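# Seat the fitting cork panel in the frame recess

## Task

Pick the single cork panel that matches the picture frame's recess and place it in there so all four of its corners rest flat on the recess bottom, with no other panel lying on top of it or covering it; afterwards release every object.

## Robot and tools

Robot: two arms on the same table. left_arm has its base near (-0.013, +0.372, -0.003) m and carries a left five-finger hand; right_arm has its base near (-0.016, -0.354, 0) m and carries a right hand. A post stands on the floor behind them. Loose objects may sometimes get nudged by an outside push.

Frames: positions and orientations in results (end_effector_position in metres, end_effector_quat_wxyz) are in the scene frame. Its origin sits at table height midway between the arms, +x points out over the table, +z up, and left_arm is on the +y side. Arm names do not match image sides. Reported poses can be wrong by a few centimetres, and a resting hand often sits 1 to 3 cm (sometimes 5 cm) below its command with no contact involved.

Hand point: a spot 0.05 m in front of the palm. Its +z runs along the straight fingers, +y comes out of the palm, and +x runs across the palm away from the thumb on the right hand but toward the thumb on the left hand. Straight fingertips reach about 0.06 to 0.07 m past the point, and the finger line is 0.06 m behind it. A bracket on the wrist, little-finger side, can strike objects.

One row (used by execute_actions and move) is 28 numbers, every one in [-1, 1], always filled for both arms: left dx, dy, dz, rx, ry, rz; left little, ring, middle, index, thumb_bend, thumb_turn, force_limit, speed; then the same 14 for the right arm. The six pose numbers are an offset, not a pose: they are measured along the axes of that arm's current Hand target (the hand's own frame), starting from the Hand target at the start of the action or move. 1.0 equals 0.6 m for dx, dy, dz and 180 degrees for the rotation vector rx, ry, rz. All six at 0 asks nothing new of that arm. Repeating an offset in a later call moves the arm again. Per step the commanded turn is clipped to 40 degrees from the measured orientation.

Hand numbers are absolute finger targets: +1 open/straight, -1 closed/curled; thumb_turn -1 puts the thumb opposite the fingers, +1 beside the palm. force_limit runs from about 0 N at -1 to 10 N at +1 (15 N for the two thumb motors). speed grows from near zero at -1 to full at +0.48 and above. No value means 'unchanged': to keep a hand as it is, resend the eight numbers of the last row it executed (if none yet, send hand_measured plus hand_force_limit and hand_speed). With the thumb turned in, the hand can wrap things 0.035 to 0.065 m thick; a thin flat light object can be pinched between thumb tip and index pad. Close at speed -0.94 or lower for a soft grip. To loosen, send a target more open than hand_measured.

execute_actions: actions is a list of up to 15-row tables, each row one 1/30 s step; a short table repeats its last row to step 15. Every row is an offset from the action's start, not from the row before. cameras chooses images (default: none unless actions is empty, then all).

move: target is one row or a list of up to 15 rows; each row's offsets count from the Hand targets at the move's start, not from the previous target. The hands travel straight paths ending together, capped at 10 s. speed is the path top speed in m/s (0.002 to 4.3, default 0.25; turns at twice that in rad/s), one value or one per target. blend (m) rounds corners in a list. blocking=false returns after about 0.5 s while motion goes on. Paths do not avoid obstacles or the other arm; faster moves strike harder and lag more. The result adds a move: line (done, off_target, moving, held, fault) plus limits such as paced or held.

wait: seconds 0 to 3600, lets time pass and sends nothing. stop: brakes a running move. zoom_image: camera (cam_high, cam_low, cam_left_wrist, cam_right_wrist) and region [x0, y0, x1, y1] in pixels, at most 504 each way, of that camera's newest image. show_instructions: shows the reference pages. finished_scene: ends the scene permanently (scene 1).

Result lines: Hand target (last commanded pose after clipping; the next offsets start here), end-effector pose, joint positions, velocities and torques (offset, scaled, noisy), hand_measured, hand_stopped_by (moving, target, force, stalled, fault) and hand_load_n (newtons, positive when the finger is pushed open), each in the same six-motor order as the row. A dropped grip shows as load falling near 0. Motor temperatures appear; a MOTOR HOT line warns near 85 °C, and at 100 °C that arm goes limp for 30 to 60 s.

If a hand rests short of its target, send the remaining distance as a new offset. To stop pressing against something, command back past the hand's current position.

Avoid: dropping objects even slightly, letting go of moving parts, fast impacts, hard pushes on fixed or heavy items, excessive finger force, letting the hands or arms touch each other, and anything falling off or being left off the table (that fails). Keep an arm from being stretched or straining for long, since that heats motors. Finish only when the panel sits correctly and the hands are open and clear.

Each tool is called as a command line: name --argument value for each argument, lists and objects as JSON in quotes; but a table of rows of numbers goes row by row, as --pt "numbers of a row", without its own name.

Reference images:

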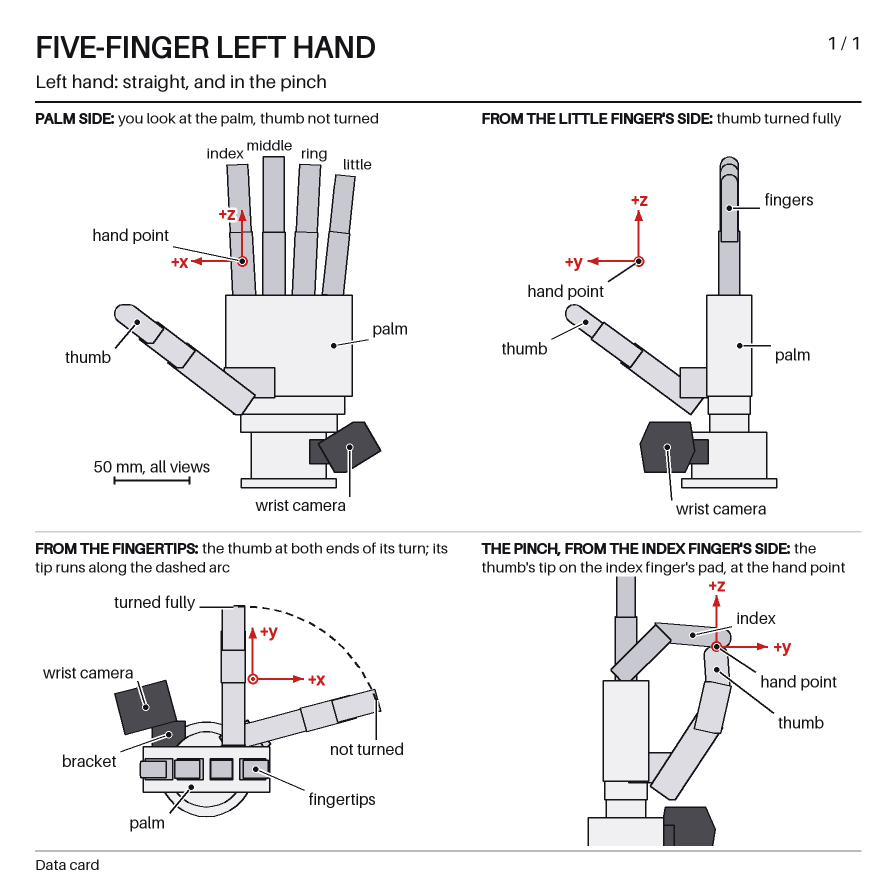

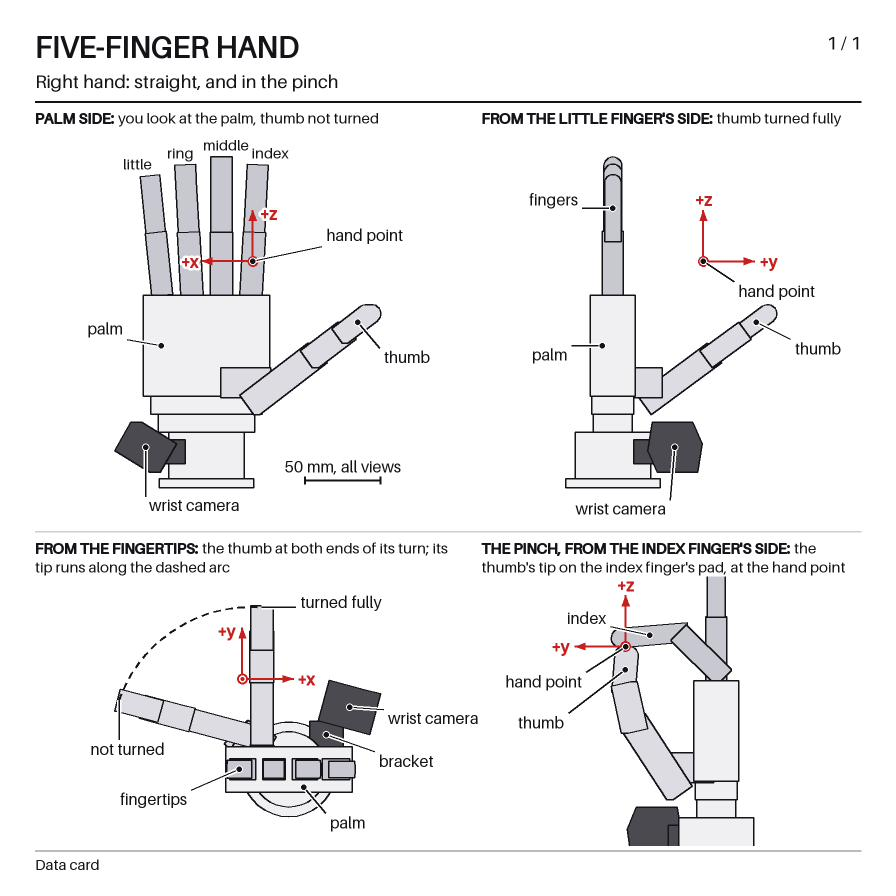

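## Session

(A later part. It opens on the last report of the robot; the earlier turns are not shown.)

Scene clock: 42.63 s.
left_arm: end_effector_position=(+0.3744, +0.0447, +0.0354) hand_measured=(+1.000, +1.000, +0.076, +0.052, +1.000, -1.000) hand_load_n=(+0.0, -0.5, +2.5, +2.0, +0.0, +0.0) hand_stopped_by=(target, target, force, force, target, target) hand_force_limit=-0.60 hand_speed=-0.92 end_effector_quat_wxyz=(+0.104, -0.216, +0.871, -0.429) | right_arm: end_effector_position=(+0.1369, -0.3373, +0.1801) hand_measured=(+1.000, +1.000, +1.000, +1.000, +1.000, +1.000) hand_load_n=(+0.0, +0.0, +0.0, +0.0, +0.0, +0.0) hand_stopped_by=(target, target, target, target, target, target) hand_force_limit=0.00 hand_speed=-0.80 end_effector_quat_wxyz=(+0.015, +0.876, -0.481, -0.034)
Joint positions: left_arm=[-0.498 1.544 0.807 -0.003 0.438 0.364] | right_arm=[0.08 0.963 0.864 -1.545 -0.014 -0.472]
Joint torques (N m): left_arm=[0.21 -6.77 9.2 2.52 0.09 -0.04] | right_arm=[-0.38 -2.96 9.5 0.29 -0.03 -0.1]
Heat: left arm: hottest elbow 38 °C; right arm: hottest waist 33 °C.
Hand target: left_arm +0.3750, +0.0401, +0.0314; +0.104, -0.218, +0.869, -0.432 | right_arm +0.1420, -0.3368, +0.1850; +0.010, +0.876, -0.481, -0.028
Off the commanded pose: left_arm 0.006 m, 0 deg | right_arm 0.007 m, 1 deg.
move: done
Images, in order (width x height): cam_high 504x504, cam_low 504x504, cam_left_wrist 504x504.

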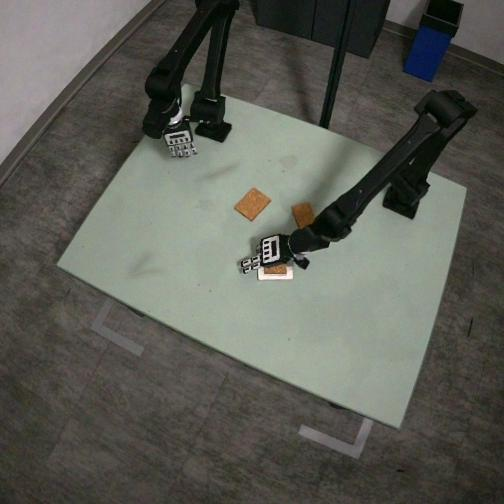

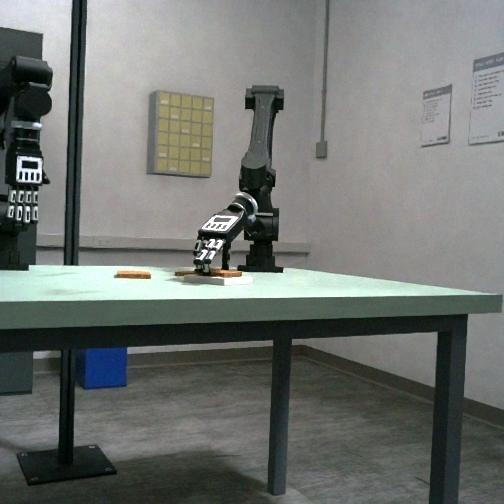

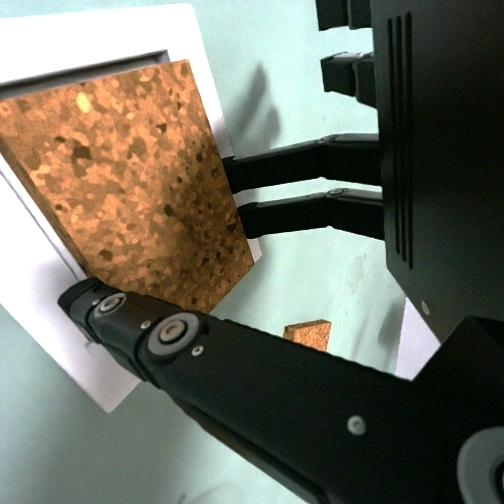

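move --target '[-0.0092,0.0008,-0.0039,0,0,0,1,1,-0.2,-0.2,1,-1,-0.6,-0.92,0,0,0,0,0,0,1,1,1,1,1,1,0,-0.8]' --cameras '["cam_low","cam_left_wrist","cam_high"]' --speed 0.05

zoom_image --camera "cam_high" --region '[256, 258, 296, 284]'

zoom_image --camera "cam_left_wrist" --region '[0, 0, 280, 340]'

Scene clock: 43.77 s.
left_arm: end_effector_position=(+0.3738, +0.0445, +0.0353) hand_measured=(+1.000, +1.000, +0.076, +0.052, +1.000, -1.000) hand_load_n=(+0.0, +0.0, +2.5, +2.5, +0.0, +0.0) hand_stopped_by=(target, target, force, force, target, target) hand_force_limit=-0.60 hand_speed=-0.92 end_effector_quat_wxyz=(+0.103, -0.216, +0.871, -0.430) | right_arm: end_effector_position=(+0.1369, -0.3373, +0.1801) hand_measured=(+1.000, +1.000, +1.000, +1.000, +1.000, +1.000) hand_load_n=(+0.0, +0.0, +0.0, +0.0, +0.0, +0.0) hand_stopped_by=(target, target, target, target, target, target) hand_force_limit=0.00 hand_speed=-0.80 end_effector_quat_wxyz=(+0.015, +0.876, -0.481, -0.034)
Joint positions: left_arm=[-0.498 1.544 0.807 -0.003 0.44 0.363] | right_arm=[0.08 0.963 0.864 -1.545 -0.014 -0.472]
Joint torques (N m): left_arm=[1.08 -6.77 9.62 2.13 0.39 0.06] | right_arm=[-0.44 -2.84 9.5 0.31 -0.04 -0.1]
Heat: left arm: hottest elbow 38 °C; right arm: hottest waist 33 °C.
Hand target: left_arm +0.3788, +0.0446, +0.0324; +0.104, -0.218, +0.869, -0.432 | right_arm +0.1420, -0.3368, +0.1850; +0.010, +0.876, -0.481, -0.028
Off the commanded pose: left_arm 0.006 m, 0 deg | right_arm 0.007 m, 1 deg.
move: done
Images, in order (width x height): cam_high 504x504, cam_low 504x504, cam_left_wrist 504x504.

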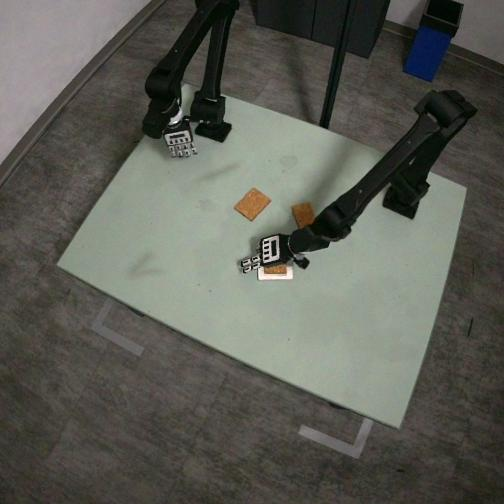

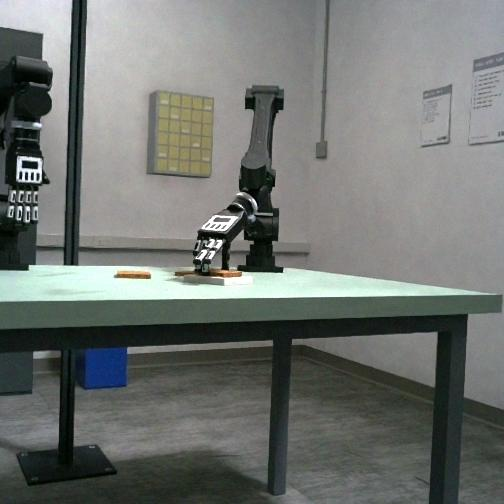

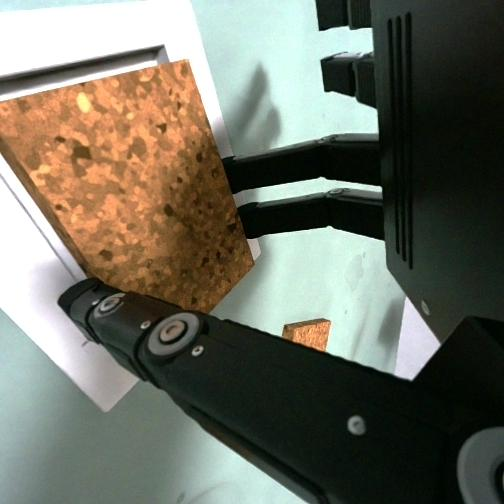

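Scaled by 12.600 from the camera's image (finer frame: 720x720).

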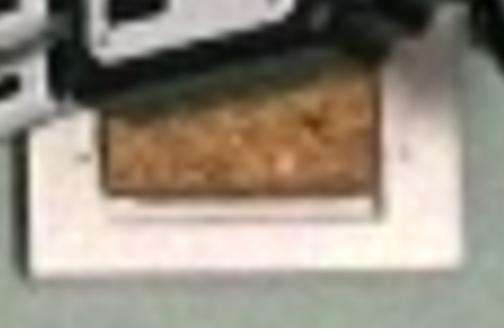

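Scaled by 1.482 from the camera's image (finer frame: 720x720).

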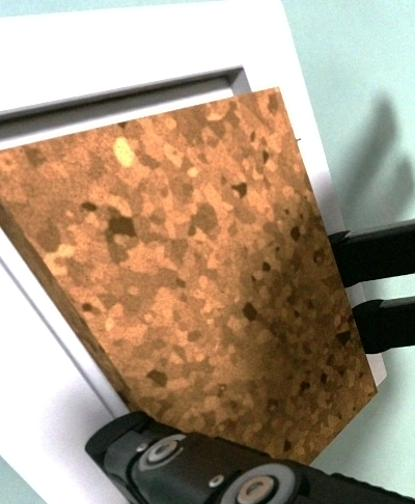

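move --target '[-0.0052,0.0013,-0.0017,0,0,0,1,1,-0.2,-0.2,1,-1,-0.6,-0.92,0,0,0,0,0,0,1,1,1,1,1,1,0,-0.8]' --cameras '["cam_low","cam_left_wrist","cam_high"]' --speed 0.05

zoom_image --camera "cam_high" --region '[256, 258, 296, 284]'

zoom_image --camera "cam_left_wrist" --region '[0, 0, 280, 340]'

Scene clock: 44.47 s.
left_arm: end_effector_position=(+0.3753, +0.0467, +0.0349) hand_measured=(+1.000, +1.000, +0.076, +0.052, +1.000, -1.000) hand_load_n=(+0.0, +0.0, +2.5, +2.0, +0.0, +0.5) hand_stopped_by=(target, target, force, force, target, target) hand_force_limit=-0.60 hand_speed=-0.92 end_effector_quat_wxyz=(+0.102, -0.218, +0.870, -0.430) | right_arm: end_effector_position=(+0.1369, -0.3373, +0.1801) hand_measured=(+1.000, +1.000, +1.000, +1.000, +1.000, +1.000) hand_load_n=(+0.0, +0.0, +0.0, +0.0, +0.0, +0.0) hand_stopped_by=(target, target, target, target, target, target) hand_force_limit=0.00 hand_speed=-0.80 end_effector_quat_wxyz=(+0.015, +0.876, -0.481, -0.034)
Joint positions: left_arm=[-0.491 1.546 0.807 -0.003 0.446 0.363] | right_arm=[0.08 0.963 0.864 -1.545 -0.014 -0.472]
Joint torques (N m): left_arm=[1.14 -6.83 9.78 1.99 0.38 0.13] | right_arm=[-0.38 -2.84 9.48 0.31 -0.04 -0.09]
Heat: left arm: hottest elbow 38 °C; right arm: hottest waist 33 °C.
Hand target: left_arm +0.3811, +0.0471, +0.0326; +0.104, -0.218, +0.869, -0.432 | right_arm +0.1420, -0.3368, +0.1850; +0.010, +0.876, -0.481, -0.028
Off the commanded pose: left_arm 0.006 m, 0 deg | right_arm 0.007 m, 1 deg.
move: done
Images, in order (width x height): cam_high 504x504, cam_low 504x504, cam_left_wrist 504x504.

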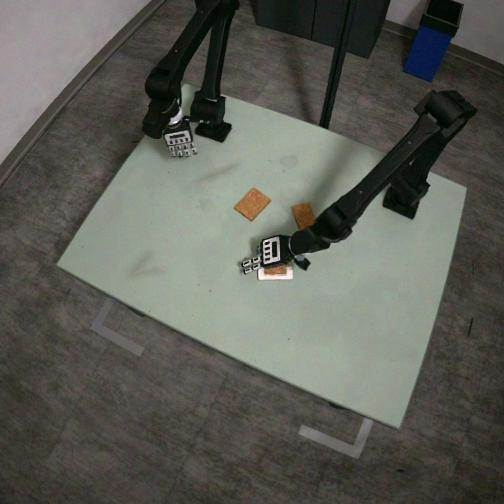

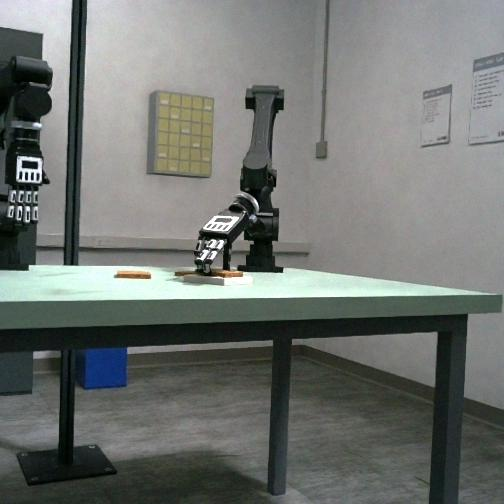

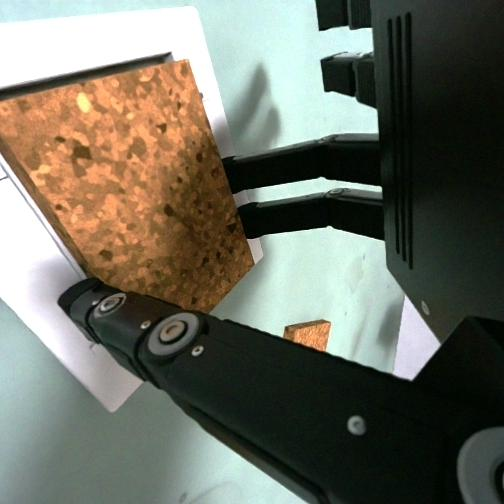

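Scaled by 12.600 from the camera's image (finer frame: 720x720).

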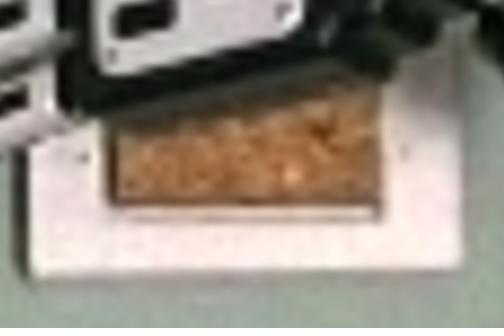

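Scaled by 1.482 from the camera's image (finer frame: 720x720).

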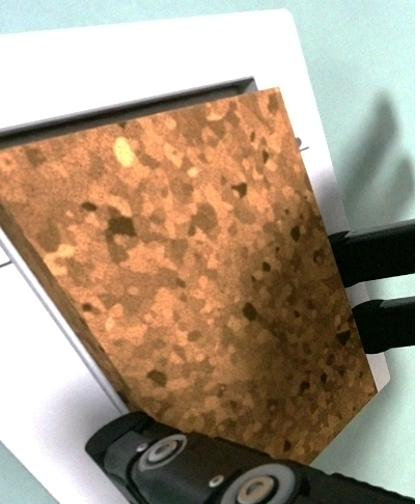

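move --target '[-0.0007,0.0045,0.0052,0,0,0,1,1,-0.2,-0.2,1,-1,-0.6,-0.92,0,0,0,0,0,0,1,1,1,1,1,1,0,-0.8]' --cameras '["cam_low","cam_left_wrist","cam_high"]' --speed 0.03

zoom_image --camera "cam_high" --region '[256, 258, 296, 284]'

zoom_image --camera "cam_left_wrist" --region '[0, 0, 280, 340]'

zoom_image --camera "cam_low" --region '[180, 250, 260, 290]'

Scene clock: 46.00 s.
left_arm: end_effector_position=(+0.3752, +0.0462, +0.0345) hand_measured=(+1.000, +1.000, +0.076, +0.052, +1.000, -1.000) hand_load_n=(+0.0, +0.0, +2.0, +2.0, +0.5, +0.5) hand_stopped_by=(target, target, force, force, target, target) hand_force_limit=-0.60 hand_speed=-0.92 end_effector_quat_wxyz=(+0.101, -0.217, +0.870, -0.431) | right_arm: end_effector_position=(+0.1369, -0.3373, +0.1801) hand_measured=(+1.000, +1.000, +1.000, +1.000, +1.000, +1.000) hand_load_n=(+0.0, +0.0, +0.0, +0.0, +0.0, +0.5) hand_stopped_by=(target, target, target, target, target, target) hand_force_limit=0.00 hand_speed=-0.80 end_effector_quat_wxyz=(+0.015, +0.876, -0.481, -0.034)
Joint positions: left_arm=[-0.491 1.548 0.807 -0.001 0.449 0.363] | right_arm=[0.08 0.963 0.864 -1.545 -0.014 -0.472]
Joint torques (N m): left_arm=[1.14 -6.24 9.65 2.4 0.29 0.13] | right_arm=[-0.44 -2.84 9.48 0.31 -0.03 -0.1]
Heat: left arm: hottest elbow 38 °C; right arm: hottest waist 33 °C.
Hand target: left_arm +0.3819, +0.0465, +0.0286; +0.104, -0.218, +0.869, -0.432 | right_arm +0.1420, -0.3368, +0.1850; +0.010, +0.876, -0.481, -0.028
Off the commanded pose: left_arm 0.009 m, 0 deg | right_arm 0.007 m, 1 deg.
move: done
Images, in order (width x height): cam_high 504x504, cam_low 504x504, cam_left_wrist 504x504.

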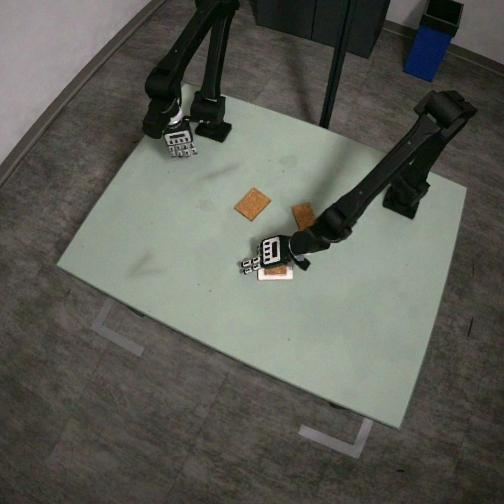

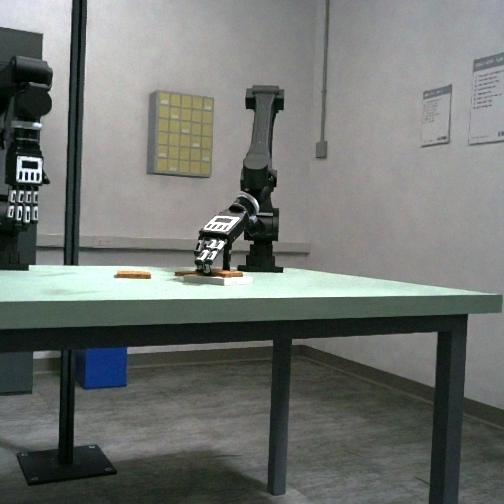

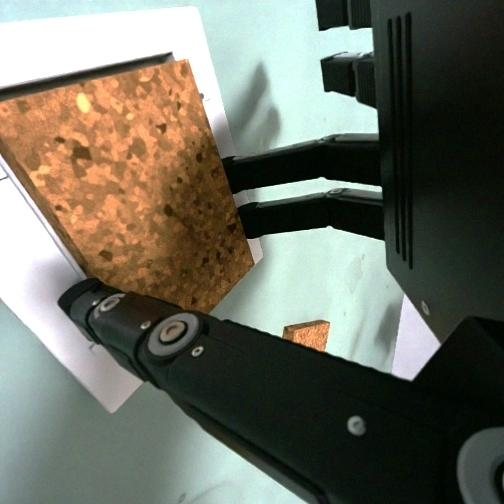

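Scaled by 12.600 from the camera's image (finer frame: 720x720).

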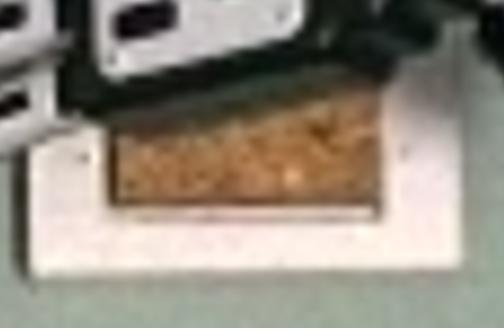

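Scaled by 1.482 from the camera's image (finer frame: 720x720).

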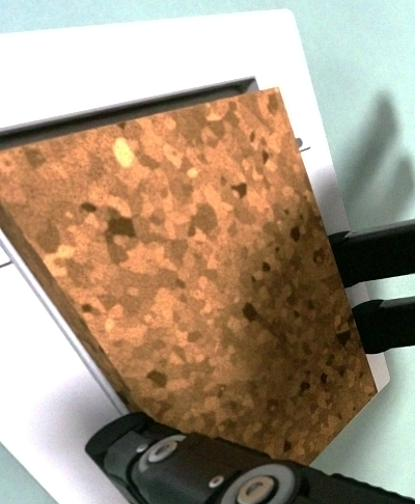

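Scaled by 6.300 from the camera's image (finer frame: 720x720).

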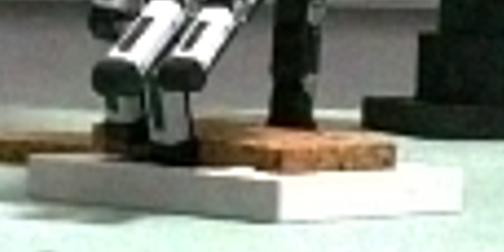

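move --target '[0,0.0052,0.004,0,0,0,1,1,-0.2,-0.2,1,-1,-0.6,-0.92,0,0,0,0,0,0,1,1,1,1,1,1,0,-0.8]' --cameras '["cam_low","cam_left_wrist","cam_high"]' --speed 0.03

zoom_image --camera "cam_high" --region '[256, 258, 296, 284]'

zoom_image --camera "cam_left_wrist" --region '[0, 0, 280, 340]'

zoom_image --camera "cam_low" --region '[180, 250, 260, 290]'

Scene clock: 46.67 s.
left_arm: end_effector_position=(+0.3774, +0.0447, +0.0340) hand_measured=(+1.000, +1.000, +0.076, +0.052, +1.000, -1.000) hand_load_n=(-0.5, +0.0, +2.0, +2.0, +0.5, +0.0) hand_stopped_by=(target, target, force, force, target, target) hand_force_limit=-0.60 hand_speed=-0.92 end_effector_quat_wxyz=(+0.104, -0.216, +0.869, -0.434) | right_arm: end_effector_position=(+0.1369, -0.3373, +0.1801) hand_measured=(+1.000, +1.000, +1.000, +1.000, +1.000, +1.000) hand_load_n=(+0.0, +0.0, +0.0, +0.0, +0.0, +0.0) hand_stopped_by=(target, target, target, target, target, target) hand_force_limit=0.00 hand_speed=-0.80 end_effector_quat_wxyz=(+0.015, +0.876, -0.481, -0.034)
Joint positions: left_arm=[-0.491 1.553 0.807 0.014 0.45 0.363] | right_arm=[0.08 0.963 0.864 -1.545 -0.014 -0.472]
Joint torques (N m): left_arm=[1.14 -6.01 9.28 2.35 0.24 0.13] | right_arm=[-0.38 -2.9 9.5 0.29 -0.03 -0.1]
Heat: left arm: hottest elbow 38 °C; right arm: hottest waist 33 °C.
Hand target: left_arm +0.3819, +0.0465, +0.0246; +0.104, -0.218, +0.869, -0.432 | right_arm +0.1420, -0.3368, +0.1850; +0.010, +0.876, -0.481, -0.028
Off the commanded pose: left_arm 0.011 m, 0 deg | right_arm 0.007 m, 1 deg.
move: off_target (left_arm)
Images, in order (width x height): cam_high 504x504, cam_low 504x504, cam_left_wrist 504x504.

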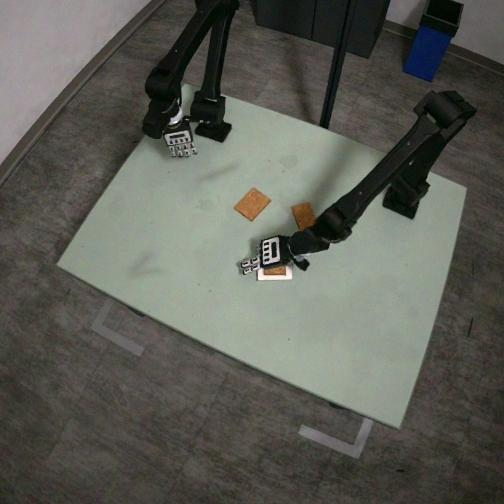

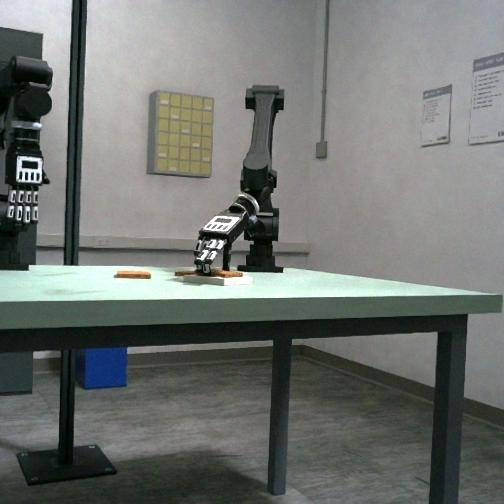

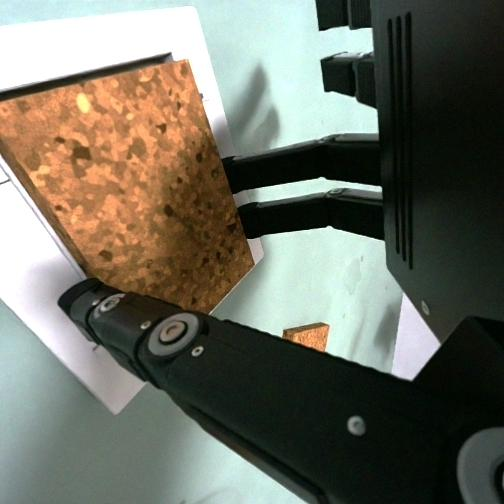

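Scaled by 12.600 from the camera's image (finer frame: 720x720).

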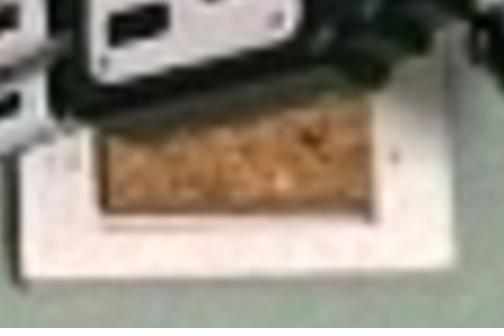

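Scaled by 1.482 from the camera's image (finer frame: 720x720).

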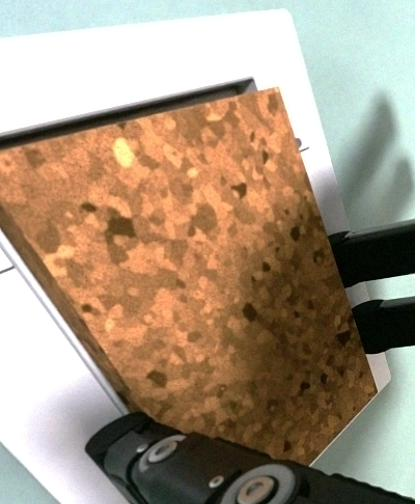

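Scaled by 6.300 from the camera's image (finer frame: 720x720).

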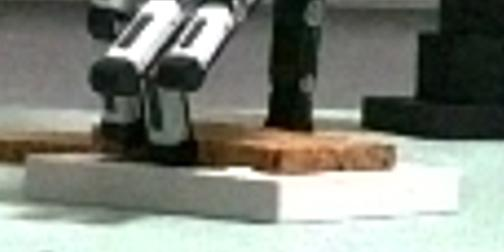

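move --target '[-0.0015,-0.0083,-0.0042,0,0,0,1,1,-0.2,-0.2,1,-1,-0.6,-0.92,0,0,0,0,0,0,1,1,1,1,1,1,0,-0.8]' --cameras '["cam_low","cam_left_wrist","cam_high"]' --speed 0.03

zoom_image --camera "cam_high" --region '[256, 258, 296, 284]'

zoom_image --camera "cam_left_wrist" --region '[0, 0, 280, 340]'

zoom_image --camera "cam_low" --region '[180, 250, 260, 290]'

Scene clock: 47.77 s.
left_arm: end_effector_position=(+0.3774, +0.0447, +0.0340) hand_measured=(+1.000, +1.000, +0.076, +0.052, +1.000, -1.000) hand_load_n=(+0.0, +0.0, +2.0, +2.0, +0.5, +0.5) hand_stopped_by=(target, target, force, force, target, target) hand_force_limit=-0.60 hand_speed=-0.92 end_effector_quat_wxyz=(+0.104, -0.216, +0.869, -0.434) | right_arm: end_effector_position=(+0.1369, -0.3373, +0.1801) hand_measured=(+1.000, +1.000, +1.000, +1.000, +1.000, +1.000) hand_load_n=(+0.0, +0.0, +0.0, +0.0, +0.0, +0.0) hand_stopped_by=(target, target, target, target, target, target) hand_force_limit=0.00 hand_speed=-0.80 end_effector_quat_wxyz=(+0.015, +0.876, -0.481, -0.034)
Joint positions: left_arm=[-0.491 1.553 0.807 0.014 0.45 0.363] | right_arm=[0.08 0.963 0.864 -1.545 -0.014 -0.472]
Joint torques (N m): left_arm=[1.14 -6.65 10.1 1.57 0.25 0.13] | right_arm=[-0.44 -2.78 9.48 0.28 -0.03 -0.11]
Heat: left arm: hottest elbow 38 °C; right arm: hottest waist 33 °C.
Hand target: left_arm +0.3831, +0.0460, +0.0301; +0.104, -0.218, +0.869, -0.432 | right_arm +0.1420, -0.3368, +0.1850; +0.010, +0.876, -0.481, -0.028
Off the commanded pose: left_arm 0.007 m, 0 deg | right_arm 0.007 m, 1 deg.
move: done
Images, in order (width x height): cam_high 504x504, cam_low 504x504, cam_left_wrist 504x504.

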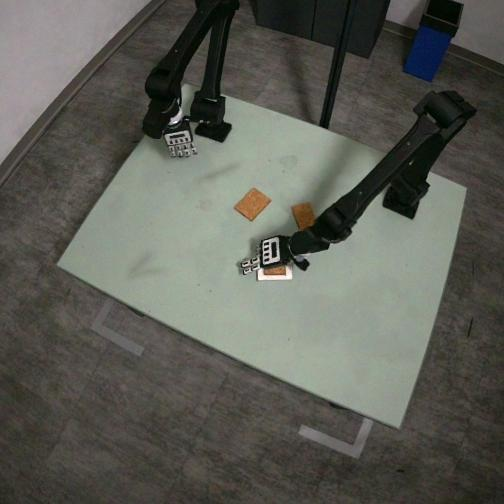

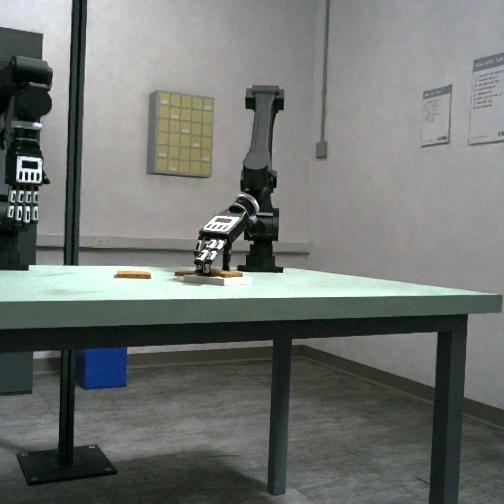

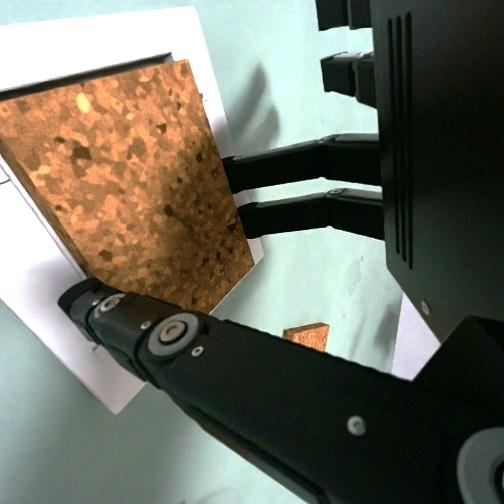

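Scaled by 12.600 from the camera's image (finer frame: 720x720).

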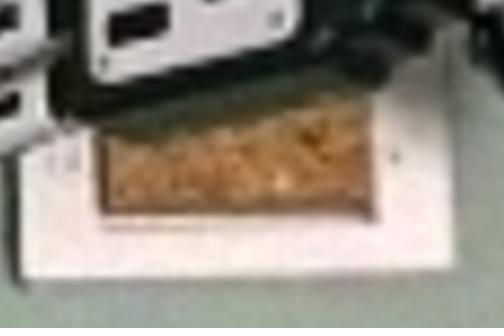

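Scaled by 1.482 from the camera's image (finer frame: 720x720).

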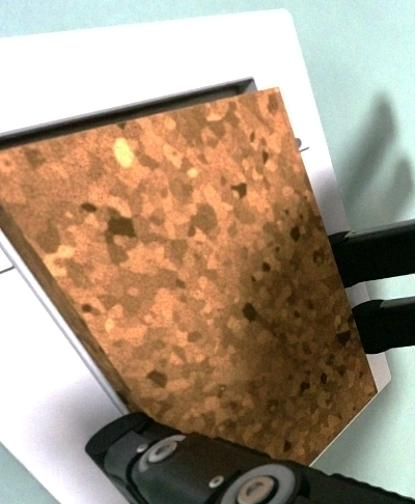

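Scaled by 6.300 from the camera's image (finer frame: 720x720).

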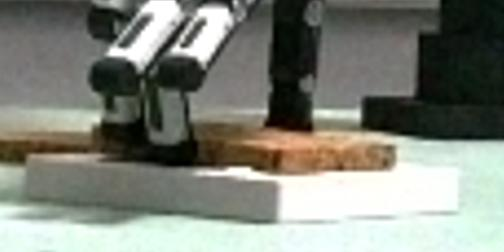

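move --target '[0,0,0,0,0,0,1,1,0.4,0.4,1,-1,-0.6,-0.9,0,0,0,0,0,0,1,1,1,1,1,1,0,-0.8]' --cameras '["cam_low","cam_left_wrist","cam_high"]' --speed 0.03

zoom_image --camera "cam_high" --region '[256, 258, 296, 284]'

zoom_image --camera "cam_left_wrist" --region '[0, 0, 280, 340]'

zoom_image --camera "cam_low" --region '[180, 250, 260, 290]'

Scene clock: 50.67 s.
left_arm: end_effector_position=(+0.3780, +0.0456, +0.0341) hand_measured=(+1.000, +1.000, +0.400, +0.400, +1.000, -1.000) hand_load_n=(+0.0, +0.0, +0.0, +0.0, +0.0, +0.0) hand_stopped_by=(target, target, target, target, target, target) hand_force_limit=-0.60 hand_speed=-0.90 end_effector_quat_wxyz=(+0.104, -0.217, +0.868, -0.434) | right_arm: end_effector_position=(+0.1369, -0.3373, +0.1801) hand_measured=(+1.000, +1.000, +1.000, +1.000, +1.000, +1.000) hand_load_n=(+0.0, +0.5, +0.0, +0.0, +0.0, +0.0) hand_stopped_by=(target, target, target, target, target, target) hand_force_limit=0.00 hand_speed=-0.80 end_effector_quat_wxyz=(+0.015, +0.876, -0.481, -0.034)
Joint positions: left_arm=[-0.488 1.553 0.807 0.014 0.451 0.363] | right_arm=[0.08 0.963 0.864 -1.545 -0.014 -0.472]
Joint torques (N m): left_arm=[0.97 -6.65 10.09 1.57 0.2 0.13] | right_arm=[-0.32 -2.78 9.5 0.29 -0.03 -0.1]
Heat: left arm: hottest elbow 38 °C; right arm: hottest waist 33 °C.
Hand target: left_arm +0.3832, +0.0461, +0.0302; +0.104, -0.218, +0.869, -0.432 | right_arm +0.1420, -0.3368, +0.1850; +0.010, +0.876, -0.481, -0.028
Off the commanded pose: left_arm 0.007 m, 0 deg | right_arm 0.007 m, 1 deg.
move: done
Images, in order (width x height): cam_high 504x504, cam_low 504x504, cam_left_wrist 504x504.

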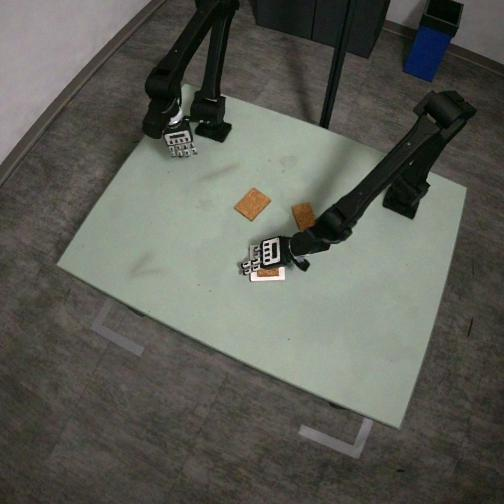

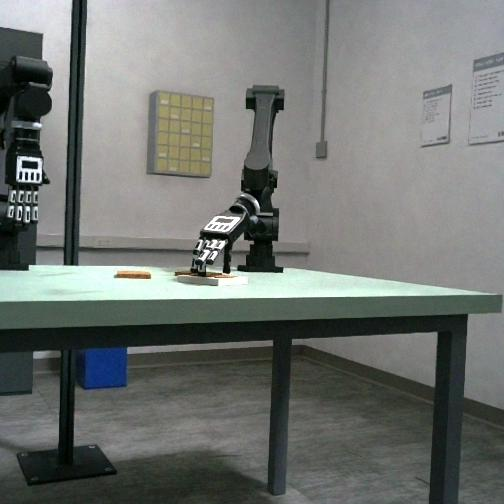

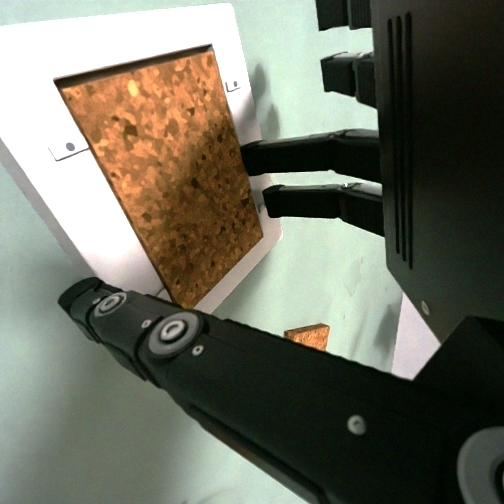

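Scaled by 12.600 from the camera's image (finer frame: 720x720).

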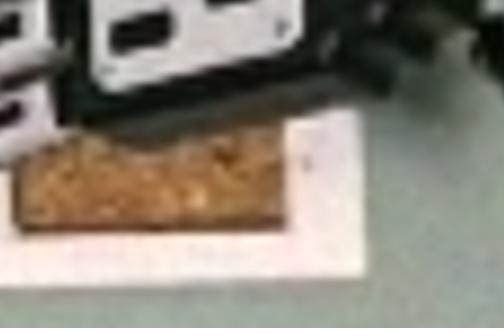

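Scaled by 1.482 from the camera's image (finer frame: 720x720).

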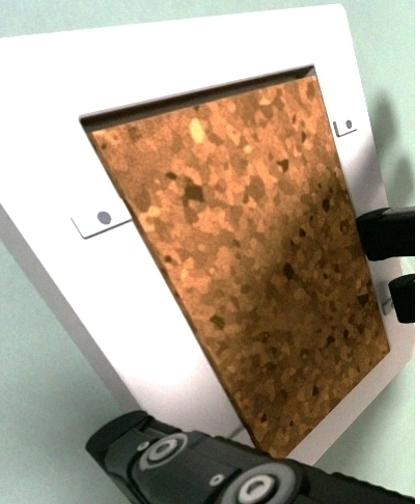

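Scaled by 6.300 from the camera's image (finer frame: 720x720).

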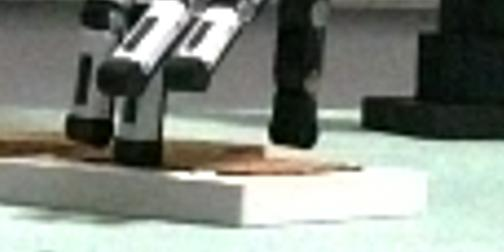

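move --target '[0,-0.0398,-0.0303,0,0,0,1,1,0.4,0.4,1,-1,-0.6,-0.9,0,0,0,0,0,0,1,1,1,1,1,1,0,-0.8]' --cameras '["cam_low","cam_left_wrist","cam_high"]' --speed 0.04

zoom_image --camera "cam_left_wrist" --region '[0, 0, 320, 360]'

zoom_image --camera "cam_low" --region '[160, 250, 260, 300]'

Scene clock: 52.07 s.
left_arm: end_effector_position=(+0.3663, +0.0535, +0.0370) hand_measured=(+1.000, +1.000, +0.400, +0.400, +1.000, -1.000) hand_load_n=(+0.0, +0.0, +0.0, +0.0, +0.0, +0.0) hand_stopped_by=(target, target, target, target, target, target) hand_force_limit=-0.60 hand_speed=-0.90 end_effector_quat_wxyz=(+0.088, -0.226, +0.875, -0.419) | right_arm: end_effector_position=(+0.1369, -0.3373, +0.1801) hand_measured=(+1.000, +1.000, +1.000, +1.000, +1.000, +1.000) hand_load_n=(+0.0, +0.0, +0.0, +0.0, +0.0, +0.0) hand_stopped_by=(target, target, target, target, target, target) hand_force_limit=0.00 hand_speed=-0.80 end_effector_quat_wxyz=(+0.015, +0.876, -0.481, -0.034)
Joint positions: left_arm=[-0.486 1.525 0.807 -0.063 0.451 0.363] | right_arm=[0.08 0.963 0.864 -1.545 -0.014 -0.472]
Joint torques (N m): left_arm=[0.85 -8.94 12.94 0.88 0.22 0.13] | right_arm=[-0.38 -2.78 9.48 0.27 -0.03 -0.1]
Heat: left arm: hottest elbow 39 °C; right arm: hottest waist 33 °C.
Hand target: left_arm +0.3832, +0.0462, +0.0599; +0.104, -0.218, +0.869, -0.432 | right_arm +0.1420, -0.3368, +0.1850; +0.010, +0.876, -0.481, -0.028
Off the commanded pose: left_arm 0.030 m, 3 deg | right_arm 0.007 m, 1 deg.
move: off_target (left_arm)
Images, in order (width x height): cam_high 504x504, cam_low 504x504, cam_left_wrist 504x504.

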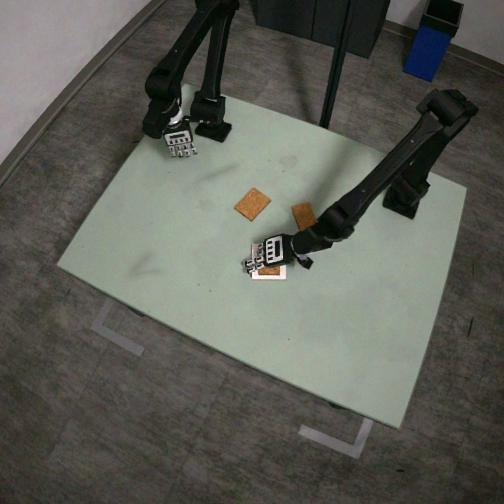

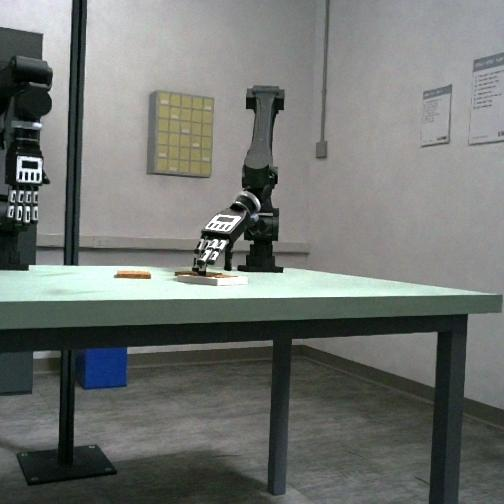

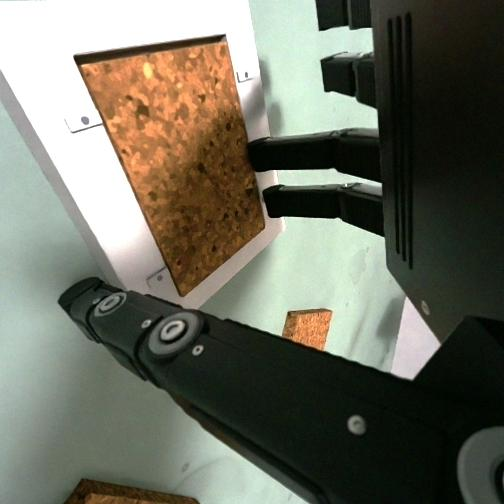

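Scaled by 1.400 from the camera's image (finer frame: 720x720).

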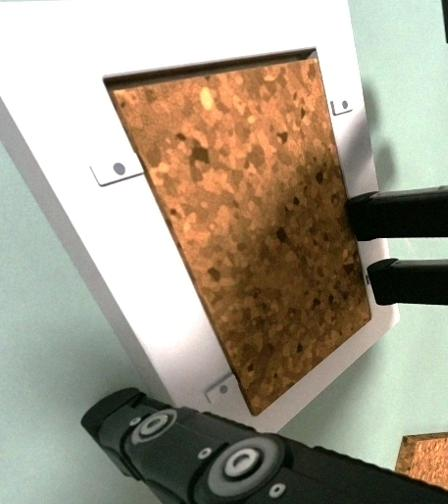

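Scaled by 5.040 from the camera's image (finer frame: 720x720).

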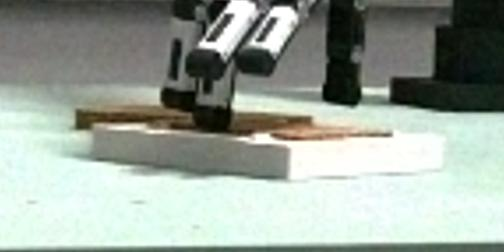

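move --target '[0,-0.0663,-0.0505,0,0,0,1,1,0.4,0.4,1,-1,-0.6,-0.9,0,0,0,0,0,0,1,1,1,1,1,1,0,-0.8]' --cameras '["cam_low","cam_left_wrist","cam_high"]' --speed 0.08

Scene clock: 53.37 s.
left_arm: end_effector_position=(+0.3669, +0.0532, +0.0854) hand_measured=(+1.000, +1.000, +0.400, +0.400, +1.000, -1.000) hand_load_n=(+0.0, +0.0, +0.0, +0.0, +0.0, +0.0) hand_stopped_by=(target, target, target, target, target, target) hand_force_limit=-0.60 hand_speed=-0.90 end_effector_quat_wxyz=(+0.087, -0.226, +0.875, -0.418) | right_arm: end_effector_position=(+0.1369, -0.3373, +0.1801) hand_measured=(+1.000, +1.000, +1.000, +1.000, +1.000, +1.000) hand_load_n=(+0.0, +0.0, +0.0, +0.0, +0.0, +0.0) hand_stopped_by=(target, target, target, target, target, target) hand_force_limit=0.00 hand_speed=-0.80 end_effector_quat_wxyz=(+0.015, +0.876, -0.481, -0.034)
Joint positions: left_arm=[-0.486 1.439 0.87 -0.214 0.451 0.363] | right_arm=[0.08 0.963 0.864 -1.545 -0.014 -0.472]
Joint torques (N m): left_arm=[0.91 -8.23 14.24 0.95 0.23 0.14] | right_arm=[-0.5 -2.84 9.5 0.31 -0.04 -0.1]
Heat: left arm: hottest elbow 39 °C; right arm: hottest waist 33 °C.
Hand target: left_arm +0.3836, +0.0463, +0.1101; +0.104, -0.218, +0.869, -0.432 | right_arm +0.1420, -0.3368, +0.1850; +0.010, +0.876, -0.481, -0.028
Off the commanded pose: left_arm 0.030 m, 3 deg | right_arm 0.007 m, 1 deg.
move: off_target (left_arm)
Images, in order (width x height): cam_high 504x504, cam_low 504x504, cam_left_wrist 504x504.

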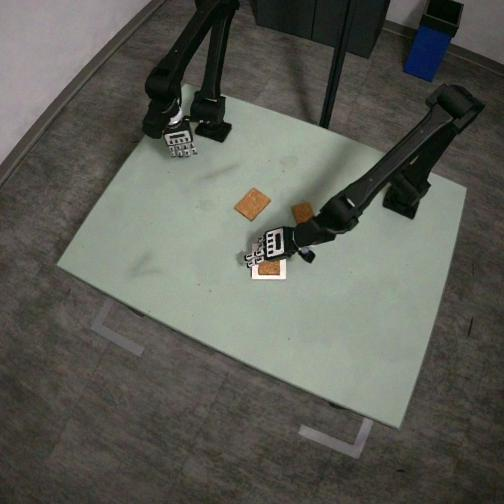

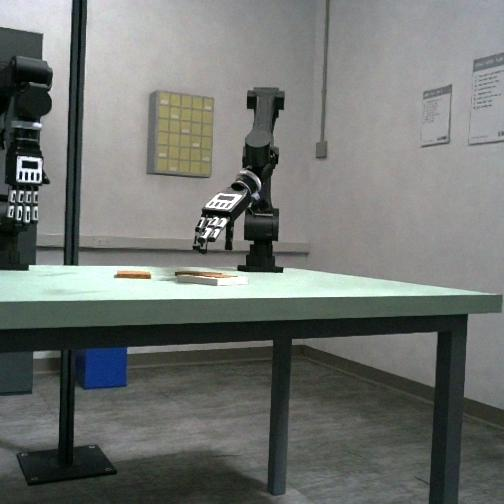

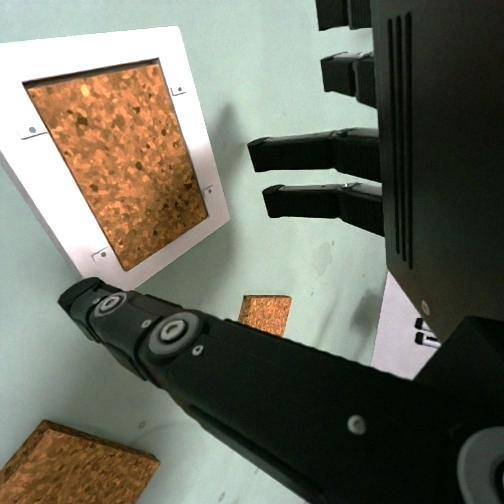

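move --target '[-0.1925,0.0625,-0.415,0,0,0,1,1,0.4,0.4,1,-1,-0.6,-0.9,0,0,0,0,0,0,1,1,1,1,1,1,0,-0.8]' --cameras '["cam_low","cam_left_wrist","cam_high"]' --speed 0.2

zoom_image --camera "cam_high" --region '[245, 240, 295, 290]'

zoom_image --camera "cam_low" --region '[160, 255, 260, 300]'

Scene clock: 55.83 s.
left_arm: end_effector_position=(+0.3691, +0.2947, +0.2139) hand_measured=(+1.000, +1.000, +0.400, +0.400, +1.000, -1.000) hand_load_n=(+0.0, +0.0, +0.0, +0.0, +0.0, +0.0) hand_stopped_by=(target, target, target, target, target, target) hand_force_limit=-0.60 hand_speed=-0.90 end_effector_quat_wxyz=(+0.091, -0.229, +0.869, -0.429) | right_arm: end_effector_position=(+0.1369, -0.3373, +0.1801) hand_measured=(+1.000, +1.000, +1.000, +1.000, +1.000, +1.000) hand_load_n=(+0.0, +0.0, +0.0, +0.0, +0.0, +0.0) hand_stopped_by=(target, target, target, target, target, target) hand_force_limit=0.00 hand_speed=-0.80 end_effector_quat_wxyz=(+0.015, +0.876, -0.481, -0.034)
Joint positions: left_arm=[0.144 1.218 1.063 -1.001 0.834 0.986] | right_arm=[0.08 0.963 0.864 -1.545 -0.014 -0.472]
Joint torques (N m): left_arm=[0.62 -4.07 15.47 0.29 0.72 0.19] | right_arm=[-0.38 -2.9 9.5 0.28 -0.04 -0.1]
Motor temperatures (°C): left_arm=[31 31 39 31 33 29] | right_arm=[33 32 34 31 33 32]
Heat: left arm: hottest elbow 39 °C; right arm: hottest elbow 34 °C.
Hand target: left_arm +0.3828, +0.2959, +0.2302; +0.104, -0.218, +0.869, -0.432 | right_arm +0.1420, -0.3368, +0.1850; +0.010, +0.876, -0.481, -0.028
Off the commanded pose: left_arm 0.021 m, 2 deg | right_arm 0.007 m, 1 deg.
move: off_target (left_arm)
Images, in order (width x height): cam_high 504x504, cam_low 504x504, cam_left_wrist 504x504.

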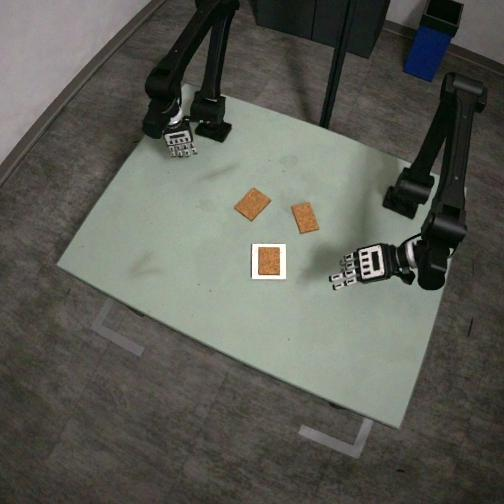

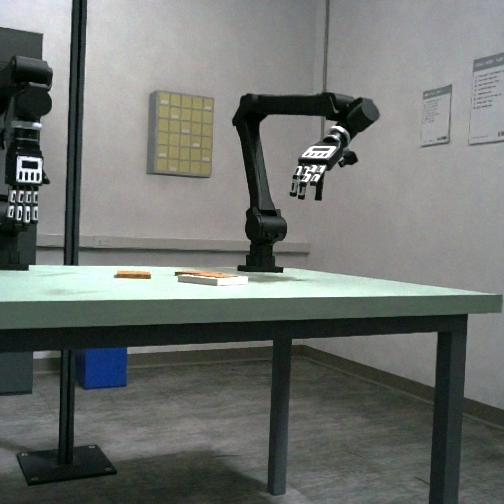

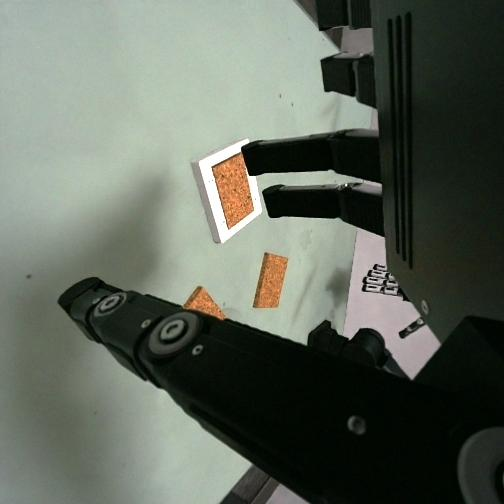

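Scaled by 10.080 from the camera's image (finer frame: 720x720).

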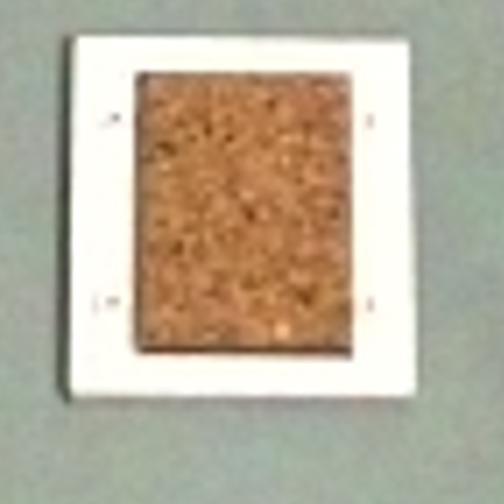

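Scaled by 5.040 from the camera's image (finer frame: 720x720).

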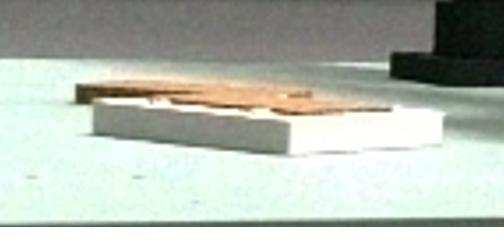

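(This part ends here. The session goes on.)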